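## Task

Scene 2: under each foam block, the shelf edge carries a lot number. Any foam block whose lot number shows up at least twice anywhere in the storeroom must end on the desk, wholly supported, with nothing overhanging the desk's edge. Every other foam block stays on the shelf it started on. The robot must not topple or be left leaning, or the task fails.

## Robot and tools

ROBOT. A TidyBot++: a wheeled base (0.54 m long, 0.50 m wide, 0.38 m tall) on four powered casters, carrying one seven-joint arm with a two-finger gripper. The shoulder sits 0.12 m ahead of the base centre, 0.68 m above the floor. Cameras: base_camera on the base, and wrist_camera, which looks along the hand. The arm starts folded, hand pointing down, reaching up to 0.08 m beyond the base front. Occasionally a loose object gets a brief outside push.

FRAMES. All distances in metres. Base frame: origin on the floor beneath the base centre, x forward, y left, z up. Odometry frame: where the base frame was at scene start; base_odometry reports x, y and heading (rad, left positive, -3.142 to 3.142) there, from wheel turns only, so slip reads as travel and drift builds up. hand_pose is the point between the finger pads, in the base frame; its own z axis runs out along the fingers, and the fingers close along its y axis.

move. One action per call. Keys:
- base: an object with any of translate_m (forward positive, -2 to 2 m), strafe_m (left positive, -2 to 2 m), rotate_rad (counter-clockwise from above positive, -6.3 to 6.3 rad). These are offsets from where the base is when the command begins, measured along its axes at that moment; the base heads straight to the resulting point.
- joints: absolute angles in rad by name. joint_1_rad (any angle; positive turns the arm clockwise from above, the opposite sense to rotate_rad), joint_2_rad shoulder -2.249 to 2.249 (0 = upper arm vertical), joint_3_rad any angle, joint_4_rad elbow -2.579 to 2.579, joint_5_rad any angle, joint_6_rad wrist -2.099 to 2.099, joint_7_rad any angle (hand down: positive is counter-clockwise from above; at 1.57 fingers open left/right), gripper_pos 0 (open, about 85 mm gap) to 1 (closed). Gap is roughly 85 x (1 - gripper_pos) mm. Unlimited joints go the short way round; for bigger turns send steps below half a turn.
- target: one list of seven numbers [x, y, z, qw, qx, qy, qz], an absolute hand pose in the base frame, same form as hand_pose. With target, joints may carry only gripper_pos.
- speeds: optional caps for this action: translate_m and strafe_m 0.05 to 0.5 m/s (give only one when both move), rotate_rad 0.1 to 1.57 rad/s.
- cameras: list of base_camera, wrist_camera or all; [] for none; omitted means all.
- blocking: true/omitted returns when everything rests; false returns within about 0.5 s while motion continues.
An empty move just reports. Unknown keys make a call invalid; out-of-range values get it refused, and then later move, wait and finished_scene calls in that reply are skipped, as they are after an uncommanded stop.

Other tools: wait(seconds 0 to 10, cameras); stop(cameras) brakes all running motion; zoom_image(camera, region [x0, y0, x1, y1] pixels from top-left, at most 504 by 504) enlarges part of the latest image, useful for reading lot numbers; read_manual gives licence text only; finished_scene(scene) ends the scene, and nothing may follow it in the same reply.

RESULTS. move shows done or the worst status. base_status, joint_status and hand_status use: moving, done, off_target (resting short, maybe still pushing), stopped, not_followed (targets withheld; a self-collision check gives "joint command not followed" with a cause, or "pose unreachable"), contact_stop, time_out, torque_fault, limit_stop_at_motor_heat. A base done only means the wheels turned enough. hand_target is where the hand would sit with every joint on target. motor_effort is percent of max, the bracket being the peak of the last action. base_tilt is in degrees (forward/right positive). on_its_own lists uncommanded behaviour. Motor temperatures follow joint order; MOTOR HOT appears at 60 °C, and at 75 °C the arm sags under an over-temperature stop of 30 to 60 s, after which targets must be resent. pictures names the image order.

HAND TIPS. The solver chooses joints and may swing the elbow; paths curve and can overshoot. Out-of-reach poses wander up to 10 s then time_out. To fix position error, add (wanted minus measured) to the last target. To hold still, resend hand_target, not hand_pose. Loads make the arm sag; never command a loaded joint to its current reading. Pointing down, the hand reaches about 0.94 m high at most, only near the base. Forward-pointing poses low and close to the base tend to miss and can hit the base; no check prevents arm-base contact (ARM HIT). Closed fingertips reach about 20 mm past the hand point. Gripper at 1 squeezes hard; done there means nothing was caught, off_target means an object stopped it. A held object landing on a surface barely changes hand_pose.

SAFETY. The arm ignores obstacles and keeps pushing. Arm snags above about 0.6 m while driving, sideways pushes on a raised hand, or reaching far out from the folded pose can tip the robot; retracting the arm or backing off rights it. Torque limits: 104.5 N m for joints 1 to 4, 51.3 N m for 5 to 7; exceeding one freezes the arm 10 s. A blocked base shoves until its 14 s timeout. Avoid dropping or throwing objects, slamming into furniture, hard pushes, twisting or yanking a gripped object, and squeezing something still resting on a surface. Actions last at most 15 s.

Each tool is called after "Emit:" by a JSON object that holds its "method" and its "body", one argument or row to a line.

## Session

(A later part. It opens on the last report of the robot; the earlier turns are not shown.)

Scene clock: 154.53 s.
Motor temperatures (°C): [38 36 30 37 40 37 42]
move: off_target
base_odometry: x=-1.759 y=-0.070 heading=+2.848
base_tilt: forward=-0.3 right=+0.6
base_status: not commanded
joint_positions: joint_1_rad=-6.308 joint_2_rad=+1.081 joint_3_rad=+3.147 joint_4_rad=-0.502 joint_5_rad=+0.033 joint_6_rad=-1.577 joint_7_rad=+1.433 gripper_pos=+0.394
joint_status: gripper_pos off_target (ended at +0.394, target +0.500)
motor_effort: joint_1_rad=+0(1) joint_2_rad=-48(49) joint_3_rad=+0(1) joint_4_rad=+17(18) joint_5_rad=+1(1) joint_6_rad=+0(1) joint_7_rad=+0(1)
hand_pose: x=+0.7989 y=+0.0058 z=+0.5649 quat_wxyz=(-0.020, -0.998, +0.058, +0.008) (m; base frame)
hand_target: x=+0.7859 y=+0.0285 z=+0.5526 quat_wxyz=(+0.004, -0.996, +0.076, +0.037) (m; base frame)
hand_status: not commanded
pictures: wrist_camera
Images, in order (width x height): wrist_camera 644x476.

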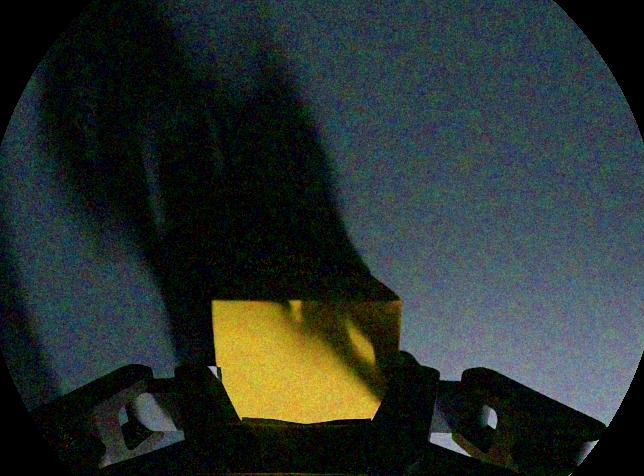

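Emit:
{"method": "move", "body": {
  "joints": {"joint_2_rad":0.95,"joint_4_rad":-0.65},
  "cameras": []
}}

Emit:
{"method": "move", "body": {
  "base": {"translate_m":-0.5},
  "cameras": []
}}

Emit:
{"method": "move", "body": {
  "base": {"rotate_rad":-1.537},
  "joints": {"joint_1_rad":-6.283,"joint_2_rad":0.32,"joint_4_rad":-0.986,"joint_6_rad":-1.835,"joint_7_rad":1.571},
  "cameras": ["wrist_camera"]
}}

Emit:
{"method": "move", "body": {
  "base": {"translate_m":0.78,"strafe_m":-0.7}
}}

Scene clock: 156.47 s.
Motor temperatures (°C): [38 36 30 37 40 37 42]
move: done
base_odometry: x=-1.759 y=-0.070 heading=+2.848
base_tilt: forward=-0.3 right=+0.6
base_status: not commanded
joint_positions: joint_1_rad=-6.308 joint_2_rad=+0.946 joint_3_rad=+3.148 joint_4_rad=-0.625 joint_5_rad=+0.033 joint_6_rad=-1.577 joint_7_rad=+1.433 gripper_pos=+0.394
joint_status: all done
motor_effort: joint_1_rad=-1(1) joint_2_rad=-48(57) joint_3_rad=-1(1) joint_4_rad=+19(20) joint_5_rad=+1(1) joint_6_rad=+1(1) joint_7_rad=-1(1)
hand_pose: x=+0.7727 y=+0.0051 z=+0.6171 quat_wxyz=(-0.019, -0.998, +0.058, +0.002) (m; base frame)
hand_target: x=+0.7507 y=+0.0270 z=+0.6069 quat_wxyz=(+0.005, -0.996, +0.077, +0.040) (m; base frame)
hand_status: not commanded
pictures: none
No camera images: "cameras" was empty.

Scene clock: 158.90 s.
Motor temperatures (°C): [38 36 30 37 40 37 42]
move: done
base_odometry: x=-1.280 y=-0.215 heading=+2.848
base_tilt: forward=-0.3 right=+0.6
base_status: done
joint_positions: joint_1_rad=-6.311 joint_2_rad=+0.939 joint_3_rad=+3.148 joint_4_rad=-0.628 joint_5_rad=+0.031 joint_6_rad=-1.581 joint_7_rad=+1.433 gripper_pos=+0.394
joint_status: not commanded
motor_effort: joint_1_rad=+0(3) joint_2_rad=-46(52) joint_3_rad=+0(1) joint_4_rad=+17(19) joint_5_rad=+1(2) joint_6_rad=+0(2) joint_7_rad=+0(1)
hand_pose: x=+0.7712 y=+0.0066 z=+0.6203 quat_wxyz=(-0.018, -0.998, +0.057, +0.001) (m; base frame)
hand_target: x=+0.7507 y=+0.0270 z=+0.6069 quat_wxyz=(+0.005, -0.996, +0.077, +0.040) (m; base frame)
hand_status: not commanded
pictures: none
No camera images: "cameras" was empty.

Scene clock: 163.47 s.
Motor temperatures (°C): [38 36 30 37 40 37 42]
move: time_out
base_odometry: x=-1.284 y=-0.212 heading=+2.720
base_tilt: forward=-0.3 right=+0.6
base_status: rotate_rad time_out (by the wheels' count: -0.128 of -1.537)
joint_positions: joint_1_rad=-6.290 joint_2_rad=+0.316 joint_3_rad=+3.159 joint_4_rad=-0.956 joint_5_rad=+0.021 joint_6_rad=-1.785 joint_7_rad=+1.528 gripper_pos=+0.394
joint_status: all done
motor_effort: joint_1_rad=-1(11) joint_2_rad=-28(50) joint_3_rad=+0(6) joint_4_rad=+17(19) joint_5_rad=+1(4) joint_6_rad=+1(3) joint_7_rad=+0(1)
hand_pose: x=+0.5766 y=-0.0088 z=+0.8640 quat_wxyz=(-0.012, -0.999, +0.029, -0.042) (m; base frame)
hand_target: x=+0.5553 y=+0.0045 z=+0.8522 quat_wxyz=(+0.013, -1.000, +0.004, +0.000) (m; base frame)
hand_status: not commanded
pictures: wrist_camera
Images, in order (width x height): wrist_camera 644x476.

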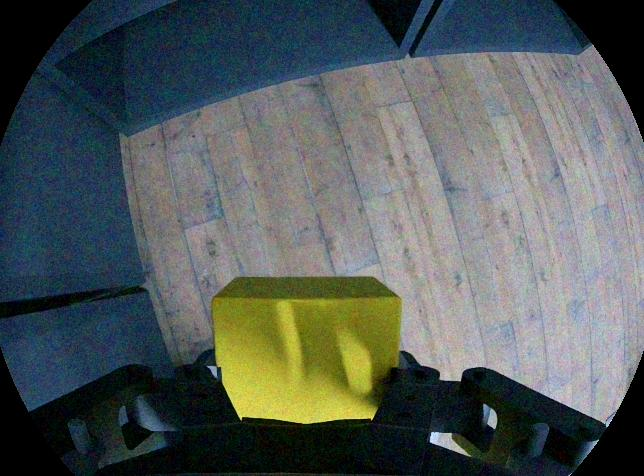

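not run: a stop that you did not command came earlier in this reply.

Emit:
{"method": "move", "body": {
  "base": {"strafe_m":-0.25},
  "cameras": []
}}

Emit:
{"method": "move", "body": {
  "base": {"rotate_rad":-1.409}
}}

Scene clock: 165.30 s.
Motor temperatures (°C): [38 36 30 37 40 37 42]
move: done
base_odometry: x=-1.182 y=+0.016 heading=+2.718
base_tilt: forward=-0.3 right=+0.6
base_status: done
joint_positions: joint_1_rad=-6.282 joint_2_rad=+0.316 joint_3_rad=+3.160 joint_4_rad=-0.957 joint_5_rad=+0.021 joint_6_rad=-1.785 joint_7_rad=+1.528 gripper_pos=+0.394
joint_status: not commanded
motor_effort: joint_1_rad=+0(3) joint_2_rad=-28(29) joint_3_rad=+0(2) joint_4_rad=+17(18) joint_5_rad=+1(2) joint_6_rad=+1(2) joint_7_rad=+0(1)
hand_pose: x=+0.5764 y=-0.0126 z=+0.8639 quat_wxyz=(-0.013, -0.998, +0.033, -0.042) (m; base frame)
hand_target: x=+0.5553 y=+0.0045 z=+0.8522 quat_wxyz=(+0.013, -1.000, +0.004, +0.000) (m; base frame)
hand_status: not commanded
pictures: none
No camera images: "cameras" was empty.

Scene clock: 167.57 s.
Motor temperatures (°C): [38 36 30 37 40 37 42]
move: done
base_odometry: x=-1.182 y=+0.016 heading=+1.310
base_tilt: forward=-0.3 right=+0.6
base_status: done
joint_positions: joint_1_rad=-6.276 joint_2_rad=+0.316 joint_3_rad=+3.163 joint_4_rad=-0.957 joint_5_rad=+0.021 joint_6_rad=-1.785 joint_7_rad=+1.528 gripper_pos=+0.394
joint_status: not commanded
motor_effort: joint_1_rad=+0(4) joint_2_rad=-28(31) joint_3_rad=+0(2) joint_4_rad=+17(18) joint_5_rad=+1(2) joint_6_rad=+2(2) joint_7_rad=+0(1)
hand_pose: x=+0.5762 y=-0.0165 z=+0.8639 quat_wxyz=(-0.013, -0.998, +0.038, -0.042) (m; base frame)
hand_target: x=+0.5553 y=+0.0045 z=+0.8522 quat_wxyz=(+0.013, -1.000, +0.004, +0.000) (m; base frame)
hand_status: not commanded
pictures: base_camera, wrist_camera
Images, in order (width x height): base_camera 644x364, wrist_camera 644x476.

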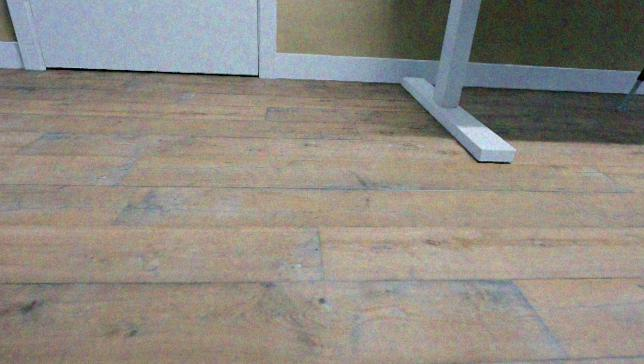

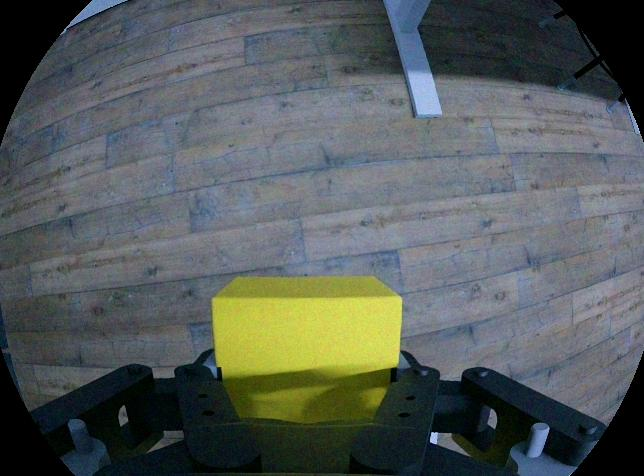

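Emit:
{"method": "move", "body": {
  "base": {"translate_m":0.5,"strafe_m":-0.73}
}}

Scene clock: 172.97 s.
Motor temperatures (°C): [38 36 30 37 40 37 42]
move: done
base_odometry: x=-0.347 y=+0.311 heading=+1.309
base_tilt: forward=-0.3 right=+0.6
base_status: done
joint_positions: joint_1_rad=-6.278 joint_2_rad=+0.314 joint_3_rad=+3.163 joint_4_rad=-0.958 joint_5_rad=+0.021 joint_6_rad=-1.787 joint_7_rad=+1.528 gripper_pos=+0.394
joint_status: not commanded
motor_effort: joint_1_rad=-1(3) joint_2_rad=-27(32) joint_3_rad=+0(2) joint_4_rad=+17(18) joint_5_rad=+1(2) joint_6_rad=+1(2) joint_7_rad=+0(1)
hand_pose: x=+0.5751 y=-0.0152 z=+0.8643 quat_wxyz=(-0.013, -0.998, +0.036, -0.041) (m; base frame)
hand_target: x=+0.5553 y=+0.0045 z=+0.8522 quat_wxyz=(+0.013, -1.000, +0.004, +0.000) (m; base frame)
hand_status: not commanded
pictures: base_camera, wrist_camera
Images, in order (width x height): base_camera 644x364, wrist_camera 644x476.

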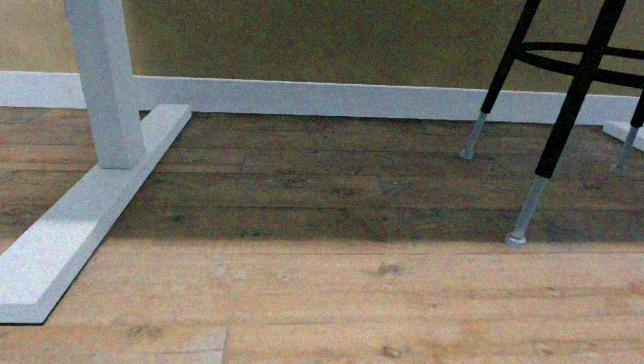

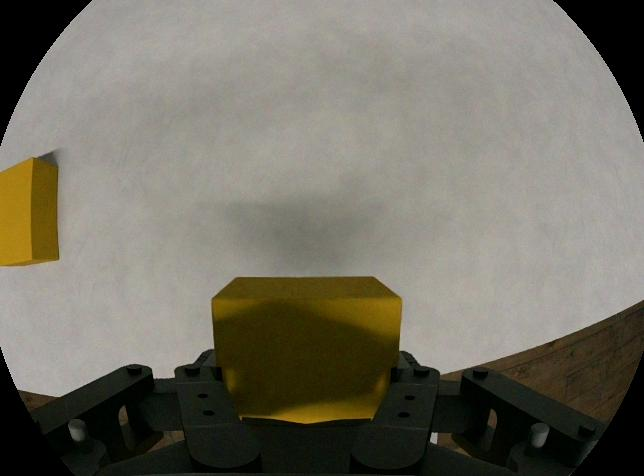

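Emit:
{"method": "move", "body": {
  "base": {"translate_m":0.04},
  "joints": {"joint_2_rad":0.293,"joint_4_rad":-1.284,"joint_6_rad":-1.6},
  "cameras": ["wrist_camera"]
}}

Emit:
{"method": "move", "body": {
  "joints": {"joint_2_rad":0.295,"joint_4_rad":-1.363,"joint_6_rad":-1.52},
  "cameras": ["wrist_camera"]
}}

Scene clock: 174.63 s.
Motor temperatures (°C): [38 36 30 37 40 37 42]
move: done
base_odometry: x=-0.337 y=+0.350 heading=+1.309
base_tilt: forward=-0.3 right=+0.6
base_status: done
joint_positions: joint_1_rad=-6.278 joint_2_rad=+0.300 joint_3_rad=+3.163 joint_4_rad=-1.256 joint_5_rad=+0.021 joint_6_rad=-1.652 joint_7_rad=+1.528 gripper_pos=+0.394
joint_status: all done
motor_effort: joint_1_rad=+0(2) joint_2_rad=-27(30) joint_3_rad=+0(1) joint_4_rad=+17(18) joint_5_rad=+1(1) joint_6_rad=+0(2) joint_7_rad=+0(1)
hand_pose: x=+0.5370 y=-0.0150 z=+0.7779 quat_wxyz=(-0.014, -0.999, +0.034, +0.033) (m; base frame)
hand_target: x=+0.5442 y=+0.0045 z=+0.7717 quat_wxyz=(+0.014, -1.000, +0.009, +0.018) (m; base frame)
hand_status: not commanded
pictures: wrist_camera
Images, in order (width x height): wrist_camera 644x476.

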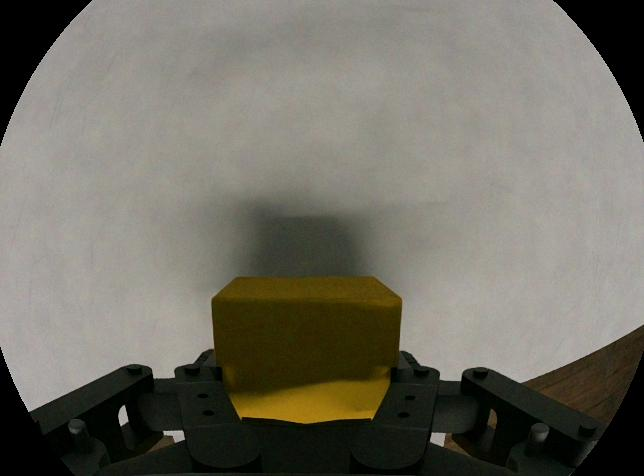

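Scene clock: 175.47 s.
Motor temperatures (°C): [38 36 30 37 40 37 42]
move: done
base_odometry: x=-0.337 y=+0.350 heading=+1.309
base_tilt: forward=-0.3 right=+0.6
base_status: not commanded
joint_positions: joint_1_rad=-6.278 joint_2_rad=+0.296 joint_3_rad=+3.163 joint_4_rad=-1.338 joint_5_rad=+0.021 joint_6_rad=-1.573 joint_7_rad=+1.528 gripper_pos=+0.394
joint_status: all done
motor_effort: joint_1_rad=+0(1) joint_2_rad=-27(28) joint_3_rad=+0(0) joint_4_rad=+17(17) joint_5_rad=+1(1) joint_6_rad=+0(1) joint_7_rad=+0(1)
hand_pose: x=+0.5351 y=-0.0152 z=+0.7535 quat_wxyz=(-0.014, -0.999, +0.034, +0.033) (m; base frame)
hand_target: x=+0.5435 y=+0.0044 z=+0.7460 quat_wxyz=(+0.014, -1.000, +0.010, +0.018) (m; base frame)
hand_status: not commanded
pictures: wrist_camera
Images, in order (width x height): wrist_camera 644x476.

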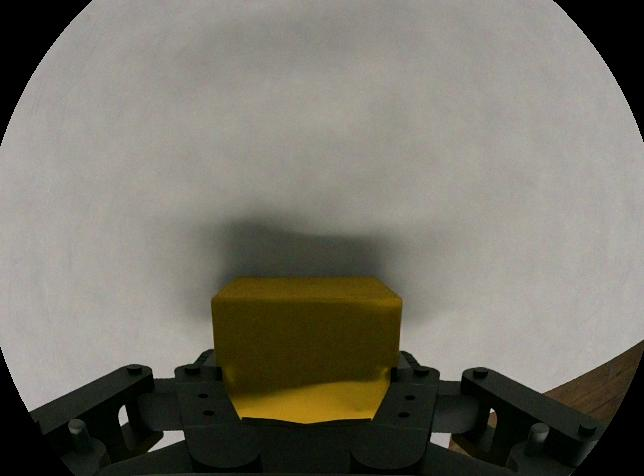

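Emit:
{"method": "move", "body": {
  "joints": {"joint_4_rad":-1.405,"joint_6_rad":-1.478},
  "cameras": []
}}

Emit:
{"method": "move", "body": {
  "joints": {"joint_4_rad":-1.44,"joint_6_rad":-1.443},
  "cameras": ["wrist_camera"]
}}

Scene clock: 176.50 s.
Motor temperatures (°C): [38 36 30 37 40 37 42]
move: done
base_odometry: x=-0.337 y=+0.350 heading=+1.309
base_tilt: forward=-0.3 right=+0.6
base_status: not commanded
joint_positions: joint_1_rad=-6.278 joint_2_rad=+0.284 joint_3_rad=+3.163 joint_4_rad=-1.372 joint_5_rad=+0.021 joint_6_rad=-1.530 joint_7_rad=+1.528 gripper_pos=+0.394
joint_status: all done
motor_effort: joint_1_rad=+0(1) joint_2_rad=-24(27) joint_3_rad=+0(0) joint_4_rad=+15(17) joint_5_rad=+1(1) joint_6_rad=+0(2) joint_7_rad=+0(0)
hand_pose: x=+0.5364 y=-0.0153 z=+0.7482 quat_wxyz=(-0.014, -0.999, +0.033, +0.022) (m; base frame)
hand_target: x=+0.5421 y=+0.0043 z=+0.7329 quat_wxyz=(+0.014, -1.000, +0.011, +0.018) (m; base frame)
hand_status: not commanded
pictures: none
No camera images: "cameras" was empty.

Scene clock: 177.17 s.
Motor temperatures (°C): [38 36 30 37 40 37 42]
move: off_target
base_odometry: x=-0.337 y=+0.350 heading=+1.309
base_tilt: forward=-0.3 right=+0.6
base_status: not commanded
joint_positions: joint_1_rad=-6.278 joint_2_rad=+0.268 joint_3_rad=+3.163 joint_4_rad=-1.395 joint_5_rad=+0.021 joint_6_rad=-1.502 joint_7_rad=+1.528 gripper_pos=+0.394
joint_status: joint_4_rad off_target (ended at -1.395, target -1.440); the others done
motor_effort: joint_1_rad=+0(0) joint_2_rad=-20(24) joint_3_rad=+0(1) joint_4_rad=+13(16) joint_5_rad=+1(2) joint_6_rad=+1(2) joint_7_rad=+0(1)
hand_pose: x=+0.5361 y=-0.0153 z=+0.7475 quat_wxyz=(-0.013, -0.999, +0.033, +0.012) (m; base frame)
hand_target: x=+0.5405 y=+0.0043 z=+0.7220 quat_wxyz=(+0.014, -1.000, +0.011, +0.018) (m; base frame)
hand_status: not commanded
pictures: wrist_camera
Images, in order (width x height): wrist_camera 644x476.

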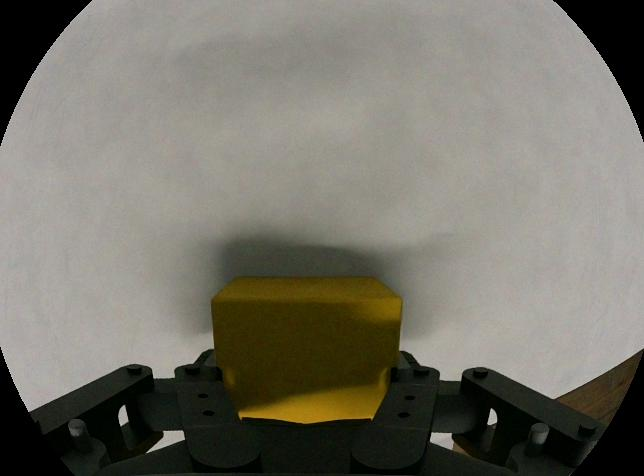

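Resting. Ease off and release, then lift.

Emit:
{"method": "move", "body": {
  "joints": {"joint_4_rad":-1.405,"joint_6_rad":-1.47},
  "cameras": []
}}

Emit:
{"method": "move", "body": {
  "joints": {"gripper_pos":0},
  "cameras": []
}}

Emit:
{"method": "move", "body": {
  "joints": {"joint_2_rad":0.25,"joint_4_rad":-1.0,"joint_6_rad":-1.85},
  "cameras": ["wrist_camera"]
}}

Scene clock: 178.00 s.
Motor temperatures (°C): [38 36 30 37 40 37 42]
move: done
base_odometry: x=-0.337 y=+0.350 heading=+1.309
base_tilt: forward=-0.3 right=+0.6
base_status: not commanded
joint_positions: joint_1_rad=-6.278 joint_2_rad=+0.268 joint_3_rad=+3.163 joint_4_rad=-1.394 joint_5_rad=+0.021 joint_6_rad=-1.502 joint_7_rad=+1.528 gripper_pos=+0.394
joint_status: all done
motor_effort: joint_1_rad=+0(0) joint_2_rad=-23(23) joint_3_rad=+0(1) joint_4_rad=+16(18) joint_5_rad=+1(1) joint_6_rad=+3(4) joint_7_rad=+0(0)
hand_pose: x=+0.5363 y=-0.0153 z=+0.7476 quat_wxyz=(-0.013, -0.999, +0.033, +0.011) (m; base frame)
hand_target: x=+0.5446 y=+0.0043 z=+0.7328 quat_wxyz=(+0.014, -1.000, +0.011, +0.014) (m; base frame)
hand_status: not commanded
pictures: none
No camera images: "cameras" was empty.

Scene clock: 178.83 s.
Motor temperatures (°C): [38 36 30 37 40 37 42]
move: done
base_odometry: x=-0.337 y=+0.349 heading=+1.309
base_tilt: forward=-0.3 right=+0.6
base_status: not commanded
joint_positions: joint_1_rad=-6.278 joint_2_rad=+0.275 joint_3_rad=+3.163 joint_4_rad=-1.394 joint_5_rad=+0.021 joint_6_rad=-1.497 joint_7_rad=+1.529 gripper_pos=+0.000
joint_status: all done
motor_effort: joint_1_rad=-1(1) joint_2_rad=-26(27) joint_3_rad=+0(1) joint_4_rad=+17(17) joint_5_rad=+1(1) joint_6_rad=+0(4) joint_7_rad=+0(0)
hand_pose: x=+0.5382 y=-0.0154 z=+0.7445 quat_wxyz=(-0.013, -0.999, +0.033, +0.013) (m; base frame)
hand_target: x=+0.5446 y=+0.0043 z=+0.7328 quat_wxyz=(+0.014, -1.000, +0.011, +0.014) (m; base frame)
hand_status: not commanded
pictures: none
No camera images: "cameras" was empty.

Scene clock: 180.40 s.
Motor temperatures (°C): [38 36 30 37 40 37 42]
move: done
base_odometry: x=-0.337 y=+0.349 heading=+1.309
base_tilt: forward=-0.3 right=+0.6
base_status: not commanded
joint_positions: joint_1_rad=-6.278 joint_2_rad=+0.250 joint_3_rad=+3.163 joint_4_rad=-1.015 joint_5_rad=+0.021 joint_6_rad=-1.795 joint_7_rad=+1.529 gripper_pos=+0.000
joint_status: all done
motor_effort: joint_1_rad=+0(1) joint_2_rad=-26(28) joint_3_rad=+0(0) joint_4_rad=+17(18) joint_5_rad=+1(1) joint_6_rad=+1(2) joint_7_rad=+0(1)
hand_pose: x=+0.5481 y=-0.0149 z=+0.8741 quat_wxyz=(-0.012, -0.998, +0.036, -0.041) (m; base frame)
hand_target: x=+0.5347 y=+0.0046 z=+0.8777 quat_wxyz=(+0.013, -1.000, +0.004, -0.021) (m; base frame)
hand_status: not commanded
pictures: wrist_camera
Images, in order (width x height): wrist_camera 644x476.

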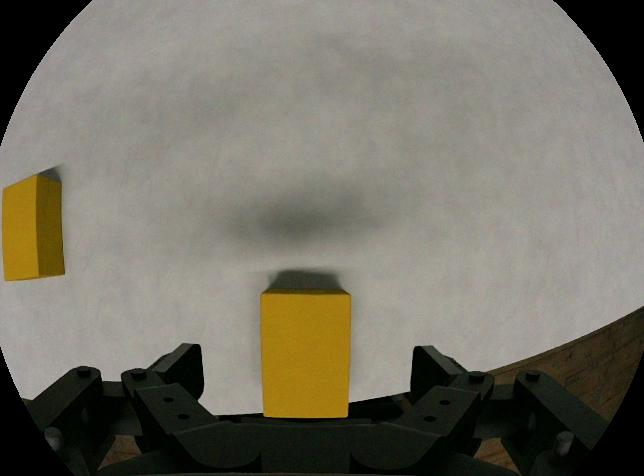

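Emit:
{"method": "move", "body": {
  "joints": {"joint_2_rad":0.295,"joint_4_rad":-1.4,"joint_6_rad":-1.48},
  "cameras": []
}}

Emit:
{"method": "move", "body": {
  "joints": {"gripper_pos":0.48},
  "cameras": []
}}

Emit:
{"method": "move", "body": {
  "joints": {"joint_2_rad":0.29,"joint_4_rad":-1.284,"joint_6_rad":-1.59},
  "cameras": []
}}

Emit:
{"method": "move", "body": {
  "base": {"translate_m":0.08},
  "speeds": {"translate_m":0.2}
}}

Scene clock: 182.30 s.
Motor temperatures (°C): [38 36 30 37 40 37 42]
move: done
base_odometry: x=-0.337 y=+0.349 heading=+1.309
base_tilt: forward=-0.3 right=+0.6
base_status: not commanded
joint_positions: joint_1_rad=-6.278 joint_2_rad=+0.273 joint_3_rad=+3.163 joint_4_rad=-1.372 joint_5_rad=+0.021 joint_6_rad=-1.534 joint_7_rad=+1.529 gripper_pos=+0.000
joint_status: all done
motor_effort: joint_1_rad=+0(1) joint_2_rad=-25(28) joint_3_rad=+0(0) joint_4_rad=+17(18) joint_5_rad=+1(1) joint_6_rad=+0(2) joint_7_rad=+0(1)
hand_pose: x=+0.5341 y=-0.0152 z=+0.7527 quat_wxyz=(-0.013, -0.999, +0.033, +0.019) (m; base frame)
hand_target: x=+0.5433 y=+0.0043 z=+0.7344 quat_wxyz=(+0.014, -1.000, +0.011, +0.017) (m; base frame)
hand_status: not commanded
pictures: none
No camera images: "cameras" was empty.

Scene clock: 183.17 s.
Motor temperatures (°C): [38 36 30 37 40 37 42]
move: off_target
base_odometry: x=-0.337 y=+0.349 heading=+1.309
base_tilt: forward=-0.3 right=+0.6
base_status: not commanded
joint_positions: joint_1_rad=-6.278 joint_2_rad=+0.269 joint_3_rad=+3.163 joint_4_rad=-1.374 joint_5_rad=+0.021 joint_6_rad=-1.530 joint_7_rad=+1.529 gripper_pos=+0.401
joint_status: gripper_pos off_target (ended at +0.401, target +0.480)
motor_effort: joint_1_rad=+0(1) joint_2_rad=-21(26) joint_3_rad=+0(0) joint_4_rad=+13(18) joint_5_rad=+1(1) joint_6_rad=+1(1) joint_7_rad=+0(1)
hand_pose: x=+0.5347 y=-0.0153 z=+0.7539 quat_wxyz=(-0.013, -0.999, +0.033, +0.015) (m; base frame)
hand_target: x=+0.5433 y=+0.0043 z=+0.7344 quat_wxyz=(+0.014, -1.000, +0.011, +0.017) (m; base frame)
hand_status: not commanded
pictures: none
No camera images: "cameras" was empty.

Scene clock: 184.13 s.
Motor temperatures (°C): [38 36 30 37 40 37 42]
move: done
base_odometry: x=-0.337 y=+0.349 heading=+1.309
base_tilt: forward=-0.3 right=+0.6
base_status: not commanded
joint_positions: joint_1_rad=-6.278 joint_2_rad=+0.274 joint_3_rad=+3.163 joint_4_rad=-1.296 joint_5_rad=+0.021 joint_6_rad=-1.546 joint_7_rad=+1.529 gripper_pos=+0.401
joint_status: all done
motor_effort: joint_1_rad=+0(1) joint_2_rad=-27(28) joint_3_rad=+0(0) joint_4_rad=+17(18) joint_5_rad=+1(1) joint_6_rad=+1(3) joint_7_rad=+0(1)
hand_pose: x=+0.5551 y=-0.0156 z=+0.7763 quat_wxyz=(-0.013, -0.999, +0.034, -0.013) (m; base frame)
hand_target: x=+0.5471 y=+0.0045 z=+0.7729 quat_wxyz=(+0.014, -1.000, +0.009, +0.011) (m; base frame)
hand_status: not commanded
pictures: none
No camera images: "cameras" was empty.

Scene clock: 185.30 s.
Motor temperatures (°C): [37 36 30 37 40 37 42]
move: done
base_odometry: x=-0.316 y=+0.427 heading=+1.309
base_tilt: forward=-0.3 right=+0.6
base_status: done
joint_positions: joint_1_rad=-6.278 joint_2_rad=+0.280 joint_3_rad=+3.163 joint_4_rad=-1.295 joint_5_rad=+0.021 joint_6_rad=-1.547 joint_7_rad=+1.529 gripper_pos=+0.401
joint_status: not commanded
motor_effort: joint_1_rad=+0(2) joint_2_rad=-26(30) joint_3_rad=+0(1) joint_4_rad=+17(18) joint_5_rad=+1(1) joint_6_rad=+0(2) joint_7_rad=-1(1)
hand_pose: x=+0.5557 y=-0.0156 z=+0.7735 quat_wxyz=(-0.013, -0.999, +0.033, -0.010) (m; base frame)
hand_target: x=+0.5471 y=+0.0045 z=+0.7729 quat_wxyz=(+0.014, -1.000, +0.009, +0.011) (m; base frame)
hand_status: not commanded
pictures: base_camera, wrist_camera
Images, in order (width x height): base_camera 644x364, wrist_camera 644x476.

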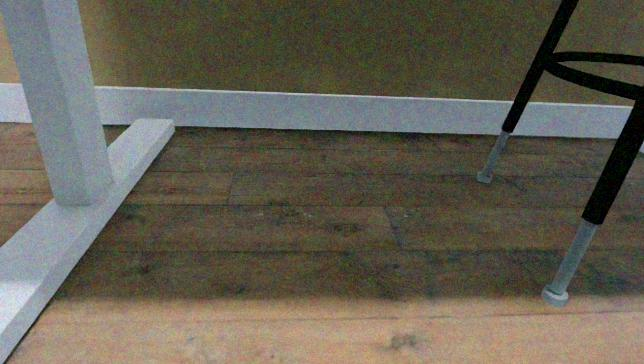

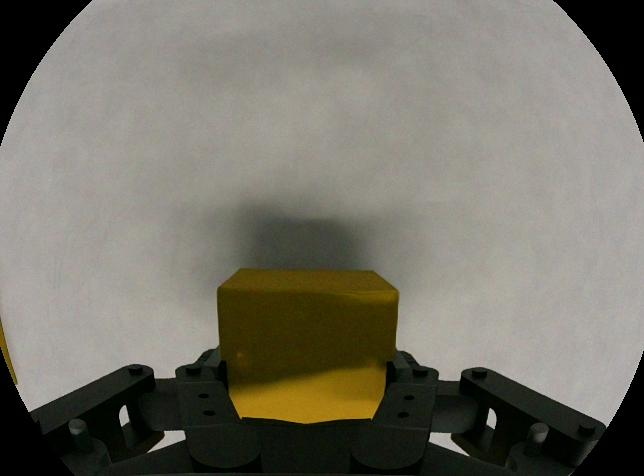

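Emit:
{"method": "move", "body": {
  "joints": {"joint_2_rad":0.295,"joint_4_rad":-1.37,"joint_6_rad":-1.5},
  "cameras": []
}}

Emit:
{"method": "move", "body": {
  "joints": {"joint_2_rad":0.295,"joint_4_rad":-1.405,"joint_6_rad":-1.475},
  "cameras": []
}}

Emit:
{"method": "move", "body": {
  "joints": {"gripper_pos":0},
  "cameras": []
}}

Emit:
{"method": "move", "body": {
  "joints": {"joint_2_rad":0.25,"joint_4_rad":-1.0,"joint_6_rad":-1.85},
  "cameras": ["wrist_camera"]
}}

Scene clock: 186.37 s.
Motor temperatures (°C): [37 36 30 37 40 37 42]
move: done
base_odometry: x=-0.316 y=+0.427 heading=+1.309
base_tilt: forward=-0.3 right=+0.6
base_status: not commanded
joint_positions: joint_1_rad=-6.278 joint_2_rad=+0.281 joint_3_rad=+3.163 joint_4_rad=-1.349 joint_5_rad=+0.021 joint_6_rad=-1.530 joint_7_rad=+1.529 gripper_pos=+0.401
joint_status: all done
motor_effort: joint_1_rad=+0(1) joint_2_rad=-27(28) joint_3_rad=+0(0) joint_4_rad=+17(19) joint_5_rad=+1(1) joint_6_rad=+1(1) joint_7_rad=+0(1)
hand_pose: x=+0.5437 y=-0.0154 z=+0.7565 quat_wxyz=(-0.013, -0.999, +0.033, +0.009) (m; base frame)
hand_target: x=+0.5474 y=+0.0043 z=+0.7437 quat_wxyz=(+0.014, -1.000, +0.010, +0.012) (m; base frame)
hand_status: not commanded
pictures: none
No camera images: "cameras" was empty.

Scene clock: 187.03 s.
Motor temperatures (°C): [37 36 30 37 40 37 42]
move: off_target
base_odometry: x=-0.316 y=+0.427 heading=+1.309
base_tilt: forward=-0.3 right=+0.6
base_status: not commanded
joint_positions: joint_1_rad=-6.278 joint_2_rad=+0.274 joint_3_rad=+3.163 joint_4_rad=-1.363 joint_5_rad=+0.021 joint_6_rad=-1.518 joint_7_rad=+1.529 gripper_pos=+0.401
joint_status: joint_4_rad off_target (ended at -1.363, target -1.405); the others done
motor_effort: joint_1_rad=+0(1) joint_2_rad=-24(26) joint_3_rad=+0(0) joint_4_rad=+14(18) joint_5_rad=+1(1) joint_6_rad=-1(2) joint_7_rad=+0(1)
hand_pose: x=+0.5421 y=-0.0154 z=+0.7549 quat_wxyz=(-0.013, -0.999, +0.033, +0.007) (m; base frame)
hand_target: x=+0.5431 y=+0.0043 z=+0.7328 quat_wxyz=(+0.014, -1.000, +0.011, +0.017) (m; base frame)
hand_status: not commanded
pictures: none
No camera images: "cameras" was empty.

Scene clock: 187.83 s.
Motor temperatures (°C): [37 36 30 37 40 37 42]
move: done
base_odometry: x=-0.316 y=+0.427 heading=+1.309
base_tilt: forward=-0.3 right=+0.6
base_status: not commanded
joint_positions: joint_1_rad=-6.278 joint_2_rad=+0.274 joint_3_rad=+3.163 joint_4_rad=-1.378 joint_5_rad=+0.021 joint_6_rad=-1.518 joint_7_rad=+1.529 gripper_pos=+0.000
joint_status: all done
motor_effort: joint_1_rad=+0(1) joint_2_rad=-25(27) joint_3_rad=+0(0) joint_4_rad=+16(17) joint_5_rad=+1(1) joint_6_rad=+0(1) joint_7_rad=+0(0)
hand_pose: x=+0.5371 y=-0.0153 z=+0.7501 quat_wxyz=(-0.013, -0.999, +0.033, +0.015) (m; base frame)
hand_target: x=+0.5431 y=+0.0043 z=+0.7328 quat_wxyz=(+0.014, -1.000, +0.011, +0.017) (m; base frame)
hand_status: not commanded
pictures: none
No camera images: "cameras" was empty.

Scene clock: 189.40 s.
Motor temperatures (°C): [37 36 30 37 40 37 42]
move: done
base_odometry: x=-0.316 y=+0.427 heading=+1.309
base_tilt: forward=-0.3 right=+0.6
base_status: not commanded
joint_positions: joint_1_rad=-6.278 joint_2_rad=+0.250 joint_3_rad=+3.163 joint_4_rad=-1.015 joint_5_rad=+0.021 joint_6_rad=-1.796 joint_7_rad=+1.529 gripper_pos=+0.000
joint_status: all done
motor_effort: joint_1_rad=+0(1) joint_2_rad=-24(28) joint_3_rad=+0(0) joint_4_rad=+17(19) joint_5_rad=+1(1) joint_6_rad=+1(2) joint_7_rad=+0(1)
hand_pose: x=+0.5481 y=-0.0149 z=+0.8740 quat_wxyz=(-0.012, -0.998, +0.036, -0.041) (m; base frame)
hand_target: x=+0.5347 y=+0.0046 z=+0.8777 quat_wxyz=(+0.013, -1.000, +0.004, -0.021) (m; base frame)
hand_status: not commanded
pictures: wrist_camera
Images, in order (width x height): wrist_camera 644x476.

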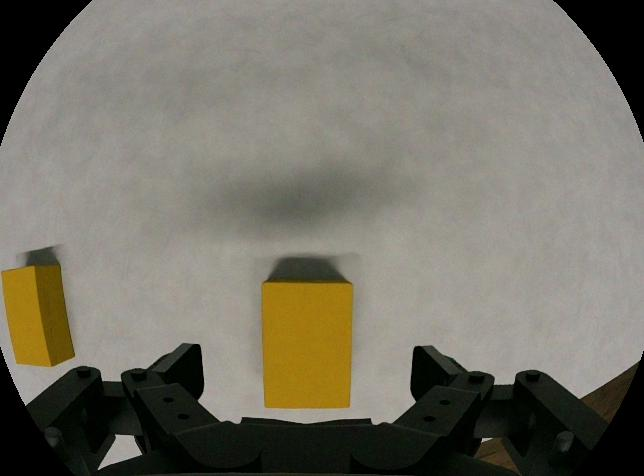

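Emit:
{"method": "move", "body": {
  "base": {"translate_m":-0.5},
  "cameras": []
}}

Emit:
{"method": "move", "body": {
  "base": {"translate_m":0.35,"strafe_m":-1.82},
  "joints": {"joint_1_rad":-6.283,"joint_2_rad":-0.37,"joint_3_rad":3.1416,"joint_4_rad":-2.5,"joint_5_rad":0,"joint_6_rad":-0.7,"joint_7_rad":1.571},
  "cameras": ["base_camera"]
}}

Emit:
{"method": "move", "body": {
  "base": {"rotate_rad":-3.075}
}}

Scene clock: 192.33 s.
Motor temperatures (°C): [37 36 30 37 40 37 42]
move: done
base_odometry: x=-0.445 y=-0.056 heading=+1.309
base_tilt: forward=-0.3 right=+0.6
base_status: done
joint_positions: joint_1_rad=-6.279 joint_2_rad=+0.237 joint_3_rad=+3.162 joint_4_rad=-1.014 joint_5_rad=+0.019 joint_6_rad=-1.806 joint_7_rad=+1.529 gripper_pos=+0.000
joint_status: not commanded
motor_effort: joint_1_rad=+0(3) joint_2_rad=-25(29) joint_3_rad=+0(2) joint_4_rad=+17(18) joint_5_rad=+1(2) joint_6_rad=+1(2) joint_7_rad=+0(1)
hand_pose: x=+0.5426 y=-0.0138 z=+0.8798 quat_wxyz=(-0.011, -0.998, +0.036, -0.043) (m; base frame)
hand_target: x=+0.5347 y=+0.0046 z=+0.8777 quat_wxyz=(+0.013, -1.000, +0.004, -0.021) (m; base frame)
hand_status: not commanded
pictures: none
No camera images: "cameras" was empty.

Scene clock: 197.40 s.
Motor temperatures (°C): [37 36 30 37 40 37 42]
move: done
base_odometry: x=+1.403 y=-0.189 heading=+1.309
base_tilt: forward=-0.3 right=+0.6
base_status: done
joint_positions: joint_1_rad=-6.280 joint_2_rad=-0.355 joint_3_rad=+3.157 joint_4_rad=-2.472 joint_5_rad=+0.019 joint_6_rad=-0.753 joint_7_rad=+1.529 gripper_pos=+0.000
joint_status: all done
motor_effort: joint_1_rad=+0(4) joint_2_rad=-3(25) joint_3_rad=+0(2) joint_4_rad=+16(19) joint_5_rad=+1(3) joint_6_rad=+3(4) joint_7_rad=+0(1)
hand_pose: x=+0.3253 y=-0.0059 z=+0.6134 quat_wxyz=(-0.003, -0.990, +0.024, -0.136) (m; base frame)
hand_target: x=+0.3288 y=+0.0013 z=+0.6110 quat_wxyz=(+0.000, -0.988, +0.000, -0.155) (m; base frame)
hand_status: not commanded
pictures: base_camera
Images, in order (width x height): base_camera 644x364.

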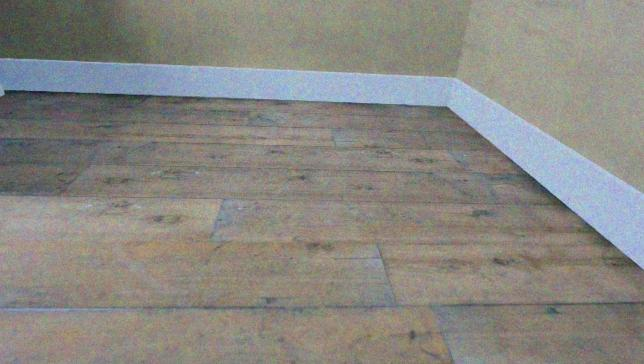

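Scene clock: 200.67 s.
Motor temperatures (°C): [37 36 30 37 40 37 42]
move: done
base_odometry: x=+1.403 y=-0.189 heading=-1.766
base_tilt: forward=-0.4 right=+0.6
base_status: done
joint_positions: joint_1_rad=-6.280 joint_2_rad=-0.356 joint_3_rad=+3.155 joint_4_rad=-2.472 joint_5_rad=+0.019 joint_6_rad=-0.748 joint_7_rad=+1.529 gripper_pos=+0.000
joint_status: not commanded
motor_effort: joint_1_rad=+0(1) joint_2_rad=-3(5) joint_3_rad=+0(1) joint_4_rad=+16(17) joint_5_rad=+1(1) joint_6_rad=+3(3) joint_7_rad=+0(1)
hand_pose: x=+0.3265 y=-0.0056 z=+0.6138 quat_wxyz=(-0.003, -0.990, +0.023, -0.138) (m; base frame)
hand_target: x=+0.3288 y=+0.0013 z=+0.6110 quat_wxyz=(+0.000, -0.988, +0.000, -0.155) (m; base frame)
hand_status: not commanded
pictures: base_camera, wrist_camera
Images, in order (width x height): base_camera 644x364, wrist_camera 644x476.

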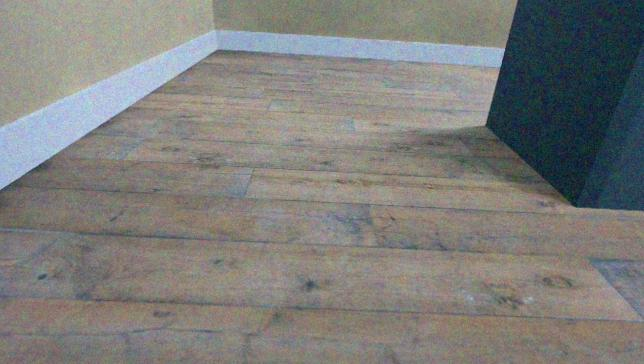

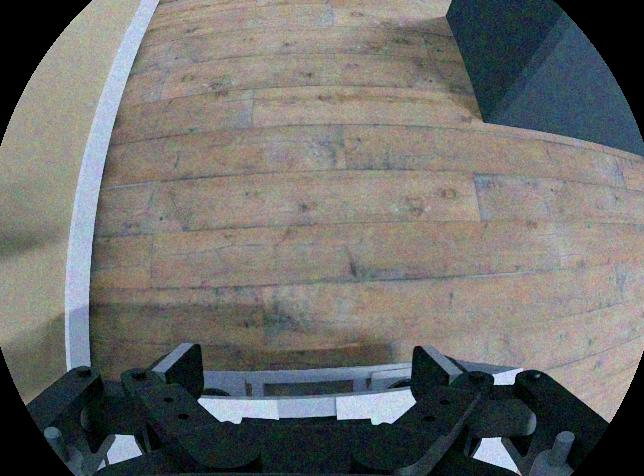

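Emit:
{"method": "move", "body": {
  "base": {"translate_m":1.68},
  "cameras": []
}}

Emit:
{"method": "move", "body": {
  "base": {"strafe_m":-2.0},
  "cameras": ["base_camera"]
}}

Emit:
{"method": "move", "body": {
  "base": {"strafe_m":-0.8},
  "cameras": ["base_camera"]
}}

Scene clock: 205.70 s.
Motor temperatures (°C): [37 36 30 37 40 37 42]
move: done
base_odometry: x=+1.078 y=-1.838 heading=-1.767
base_tilt: forward=-0.3 right=+0.6
base_status: done
joint_positions: joint_1_rad=-6.280 joint_2_rad=-0.361 joint_3_rad=+3.155 joint_4_rad=-2.475 joint_5_rad=+0.019 joint_6_rad=-0.747 joint_7_rad=+1.529 gripper_pos=+0.000
joint_status: not commanded
motor_effort: joint_1_rad=+0(1) joint_2_rad=-3(4) joint_3_rad=+1(1) joint_4_rad=+16(17) joint_5_rad=+1(1) joint_6_rad=+3(4) joint_7_rad=+0(1)
hand_pose: x=+0.3260 y=-0.0056 z=+0.6140 quat_wxyz=(-0.003, -0.990, +0.023, -0.140) (m; base frame)
hand_target: x=+0.3288 y=+0.0013 z=+0.6110 quat_wxyz=(+0.000, -0.988, +0.000, -0.155) (m; base frame)
hand_status: not commanded
pictures: none
No camera images: "cameras" was empty.

Scene clock: 211.00 s.
Motor temperatures (°C): [37 36 30 37 40 37 42]
move: done
base_odometry: x=-0.884 y=-1.449 heading=-1.766
base_tilt: forward=-0.3 right=+0.6
base_status: done
joint_positions: joint_1_rad=-6.280 joint_2_rad=-0.361 joint_3_rad=+3.154 joint_4_rad=-2.475 joint_5_rad=+0.019 joint_6_rad=-0.747 joint_7_rad=+1.529 gripper_pos=+0.000
joint_status: not commanded
motor_effort: joint_1_rad=-1(1) joint_2_rad=-3(4) joint_3_rad=+1(1) joint_4_rad=+16(17) joint_5_rad=+1(1) joint_6_rad=+3(4) joint_7_rad=+0(1)
hand_pose: x=+0.3260 y=-0.0054 z=+0.6140 quat_wxyz=(-0.003, -0.990, +0.022, -0.140) (m; base frame)
hand_target: x=+0.3288 y=+0.0013 z=+0.6110 quat_wxyz=(+0.000, -0.988, +0.000, -0.155) (m; base frame)
hand_status: not commanded
pictures: base_camera
Images, in order (width x height): base_camera 644x364.

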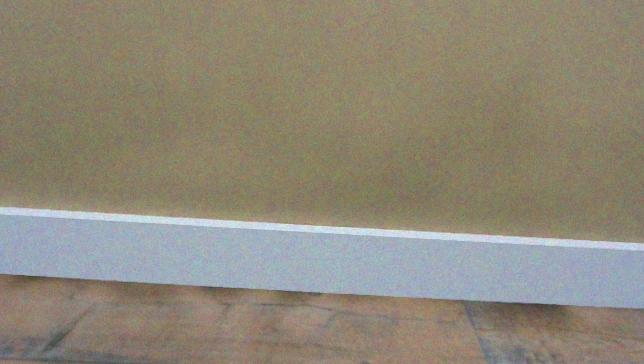

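Scene clock: 213.97 s.
Motor temperatures (°C): [37 36 30 37 40 37 42]
move: done
base_odometry: x=-1.669 y=-1.293 heading=-1.767
base_tilt: forward=-0.3 right=+0.6
base_status: done
joint_positions: joint_1_rad=-6.280 joint_2_rad=-0.361 joint_3_rad=+3.153 joint_4_rad=-2.475 joint_5_rad=+0.019 joint_6_rad=-0.747 joint_7_rad=+1.529 gripper_pos=+0.000
joint_status: not commanded
motor_effort: joint_1_rad=+0(1) joint_2_rad=-3(4) joint_3_rad=+0(1) joint_4_rad=+16(17) joint_5_rad=+1(1) joint_6_rad=+3(4) joint_7_rad=+0(1)
hand_pose: x=+0.3260 y=-0.0052 z=+0.6140 quat_wxyz=(-0.003, -0.990, +0.022, -0.140) (m; base frame)
hand_target: x=+0.3288 y=+0.0013 z=+0.6110 quat_wxyz=(+0.000, -0.988, +0.000, -0.155) (m; base frame)
hand_status: not commanded
pictures: base_camera
Images, in order (width x height): base_camera 644x364.

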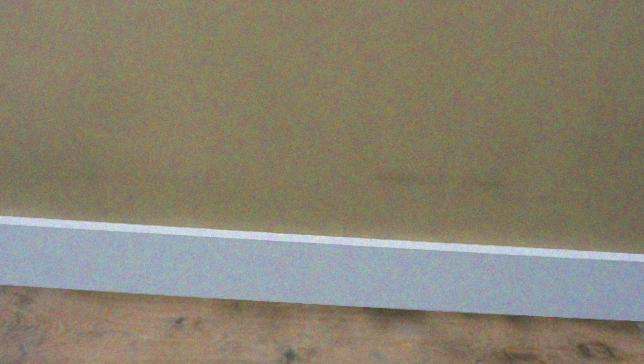

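Emit:
{"method": "move", "body": {
  "base": {"translate_m":0.06},
  "joints": {"joint_6_rad":-0.9},
  "cameras": []
}}

Emit:
{"method": "move", "body": {
  "base": {"rotate_rad":3.06}
}}

Scene clock: 215.27 s.
Motor temperatures (°C): [37 36 30 37 40 37 42]
move: done
base_odometry: x=-1.681 y=-1.352 heading=-1.767
base_tilt: forward=-0.3 right=+0.6
base_status: done
joint_positions: joint_1_rad=-6.280 joint_2_rad=-0.363 joint_3_rad=+3.153 joint_4_rad=-2.484 joint_5_rad=+0.019 joint_6_rad=-0.890 joint_7_rad=+1.529 gripper_pos=+0.000
joint_status: all done
motor_effort: joint_1_rad=+0(1) joint_2_rad=-2(4) joint_3_rad=+0(1) joint_4_rad=+16(17) joint_5_rad=+1(1) joint_6_rad=+1(3) joint_7_rad=+0(0)
hand_pose: x=+0.2780 y=-0.0051 z=+0.6021 quat_wxyz=(-0.005, -0.998, +0.022, -0.065) (m; base frame)
hand_target: x=+0.2680 y=+0.0013 z=+0.5980 quat_wxyz=(+0.000, -0.998, +0.000, -0.056) (m; base frame)
hand_status: not commanded
pictures: none
No camera images: "cameras" was empty.

Scene clock: 218.50 s.
Motor temperatures (°C): [37 36 30 37 40 37 42]
move: done
base_odometry: x=-1.681 y=-1.352 heading=+1.292
base_tilt: forward=-0.4 right=+0.6
base_status: done
joint_positions: joint_1_rad=-6.280 joint_2_rad=-0.363 joint_3_rad=+3.153 joint_4_rad=-2.484 joint_5_rad=+0.019 joint_6_rad=-0.890 joint_7_rad=+1.529 gripper_pos=+0.000
joint_status: not commanded
motor_effort: joint_1_rad=-1(1) joint_2_rad=-1(3) joint_3_rad=+0(1) joint_4_rad=+15(16) joint_5_rad=+1(1) joint_6_rad=+2(2) joint_7_rad=-1(1)
hand_pose: x=+0.2780 y=-0.0051 z=+0.6021 quat_wxyz=(-0.005, -0.998, +0.022, -0.065) (m; base frame)
hand_target: x=+0.2680 y=+0.0013 z=+0.5980 quat_wxyz=(+0.000, -0.998, +0.000, -0.056) (m; base frame)
hand_status: not commanded
pictures: base_camera, wrist_camera
Images, in order (width x height): base_camera 644x364, wrist_camera 644x476.

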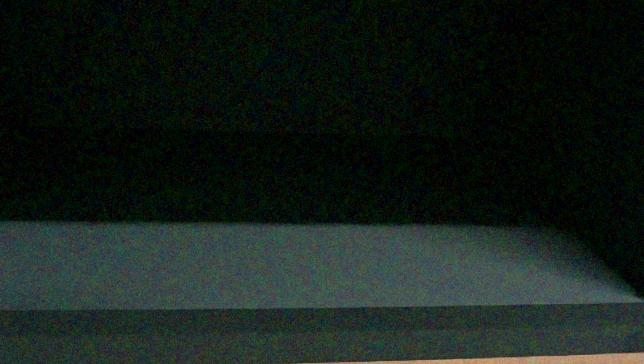

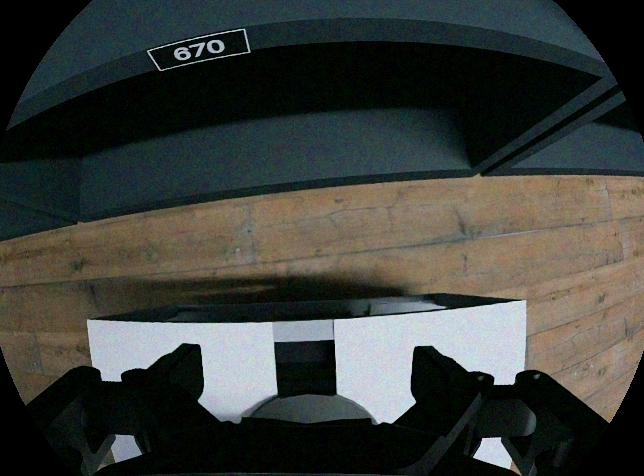

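Emit:
{"method": "move", "body": {
  "base": {"translate_m":-0.1,"strafe_m":0.08},
  "joints": {"joint_1_rad":-6.283,"joint_2_rad":-0.42,"joint_3_rad":3.1416,"joint_4_rad":-1.64,"joint_5_rad":0,"joint_6_rad":-0.73,"joint_7_rad":1.571},
  "cameras": ["wrist_camera","base_camera"]
}}

Scene clock: 221.60 s.
Motor temperatures (°C): [37 36 30 37 40 37 42]
move: done
base_odometry: x=-1.785 y=-1.426 heading=+1.293
base_tilt: forward=-0.3 right=+0.6
base_status: done
joint_positions: joint_1_rad=-6.280 joint_2_rad=-0.408 joint_3_rad=+3.151 joint_4_rad=-1.652 joint_5_rad=+0.019 joint_6_rad=-0.786 joint_7_rad=+1.529 gripper_pos=+0.000
joint_status: all done
motor_effort: joint_1_rad=-1(3) joint_2_rad=-7(8) joint_3_rad=+0(2) joint_4_rad=+21(22) joint_5_rad=+1(2) joint_6_rad=+9(9) joint_7_rad=+0(1)
hand_pose: x=+0.5289 y=-0.0090 z=+1.0307 quat_wxyz=(+0.000, -0.849, +0.022, -0.527) (m; base frame)
hand_target: x=+0.5318 y=+0.0013 z=+1.0588 quat_wxyz=(+0.000, -0.828, +0.000, -0.561) (m; base frame)
hand_status: not commanded
pictures: base_camera, wrist_camera
Images, in order (width x height): base_camera 644x364, wrist_camera 644x476.

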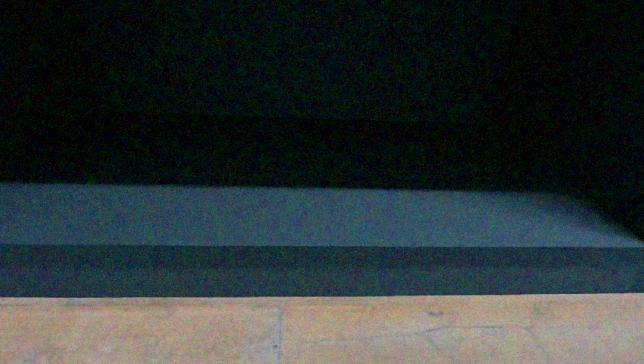

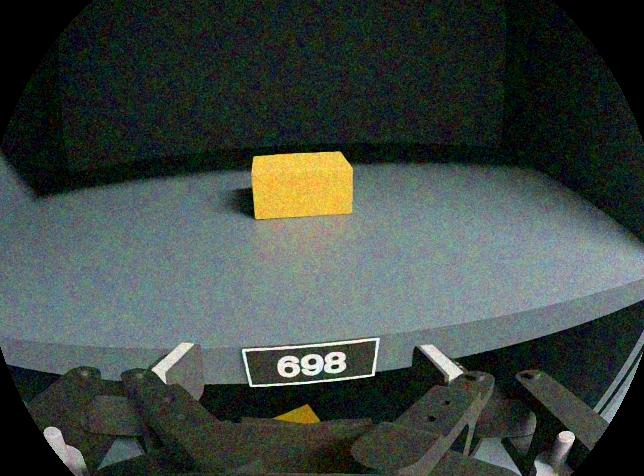

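Emit:
{"method": "move", "body": {
  "base": {"translate_m":-0.1,"strafe_m":0.38},
  "cameras": []
}}

Emit:
{"method": "move", "body": {
  "target": [0.54, -0.27, 1.05, 0.356, 0.642, -0.514, 0.444]
}}

Scene clock: 225.13 s.
Motor temperatures (°C): [37 36 30 37 40 37 42]
move: done
base_odometry: x=-2.178 y=-1.419 heading=+1.294
base_tilt: forward=-0.4 right=+0.6
base_status: done
joint_positions: joint_1_rad=-6.280 joint_2_rad=-0.410 joint_3_rad=+3.145 joint_4_rad=-1.652 joint_5_rad=+0.019 joint_6_rad=-0.785 joint_7_rad=+1.529 gripper_pos=+0.000
joint_status: not commanded
motor_effort: joint_1_rad=+0(1) joint_2_rad=-7(8) joint_3_rad=+1(2) joint_4_rad=+21(22) joint_5_rad=+1(1) joint_6_rad=+8(9) joint_7_rad=+0(1)
hand_pose: x=+0.5283 y=-0.0061 z=+1.0322 quat_wxyz=(+0.001, -0.848, +0.019, -0.529) (m; base frame)
hand_target: x=+0.5318 y=+0.0013 z=+1.0588 quat_wxyz=(+0.000, -0.828, +0.000, -0.561) (m; base frame)
hand_status: not commanded
pictures: none
No camera images: "cameras" was empty.

Scene clock: 228.47 s.
Motor temperatures (°C): [37 36 30 37 40 37 42]
move: done
base_odometry: x=-2.178 y=-1.419 heading=+1.294
base_tilt: forward=-0.3 right=+0.6
base_status: not commanded
joint_positions: joint_1_rad=-4.013 joint_2_rad=-0.674 joint_3_rad=+2.052 joint_4_rad=-1.255 joint_5_rad=-0.112 joint_6_rad=-0.979 joint_7_rad=+1.112 gripper_pos=+0.000
joint_status: not commanded
motor_effort: joint_1_rad=-1(1) joint_2_rad=+18(18) joint_3_rad=+12(12) joint_4_rad=+16(22) joint_5_rad=+4(4) joint_6_rad=+7(9) joint_7_rad=+0(1)
hand_pose: x=+0.5179 y=-0.2864 z=+1.0718 quat_wxyz=(-0.391, -0.638, +0.493, -0.443) (m; base frame)
hand_target: x=+0.5400 y=-0.2700 z=+1.0500 quat_wxyz=(-0.356, -0.642, +0.514, -0.444) (m; base frame)
hand_status: done (0.035 m and 4.7 deg from the pose sent, 0.265 m and 75.8 deg at the start)
pictures: base_camera, wrist_camera
Images, in order (width x height): base_camera 644x364, wrist_camera 644x476.

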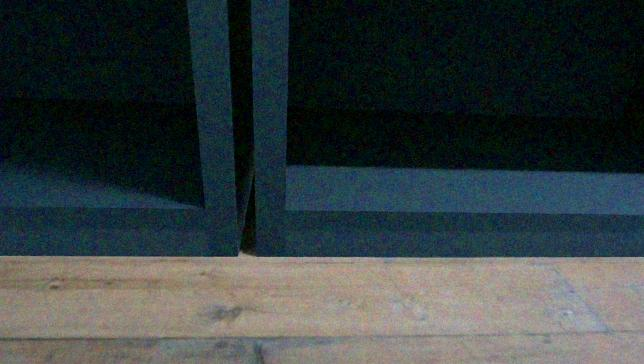

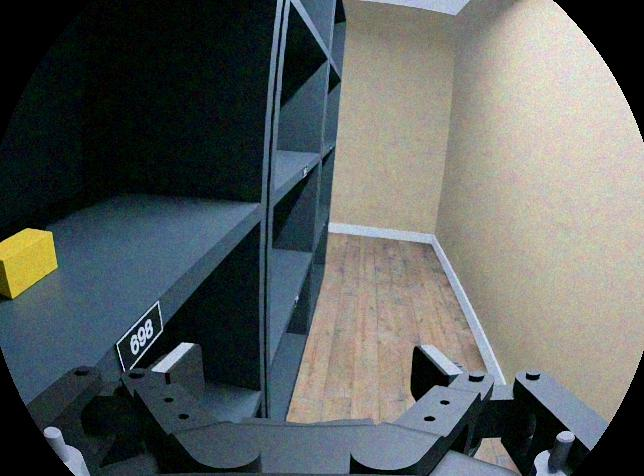

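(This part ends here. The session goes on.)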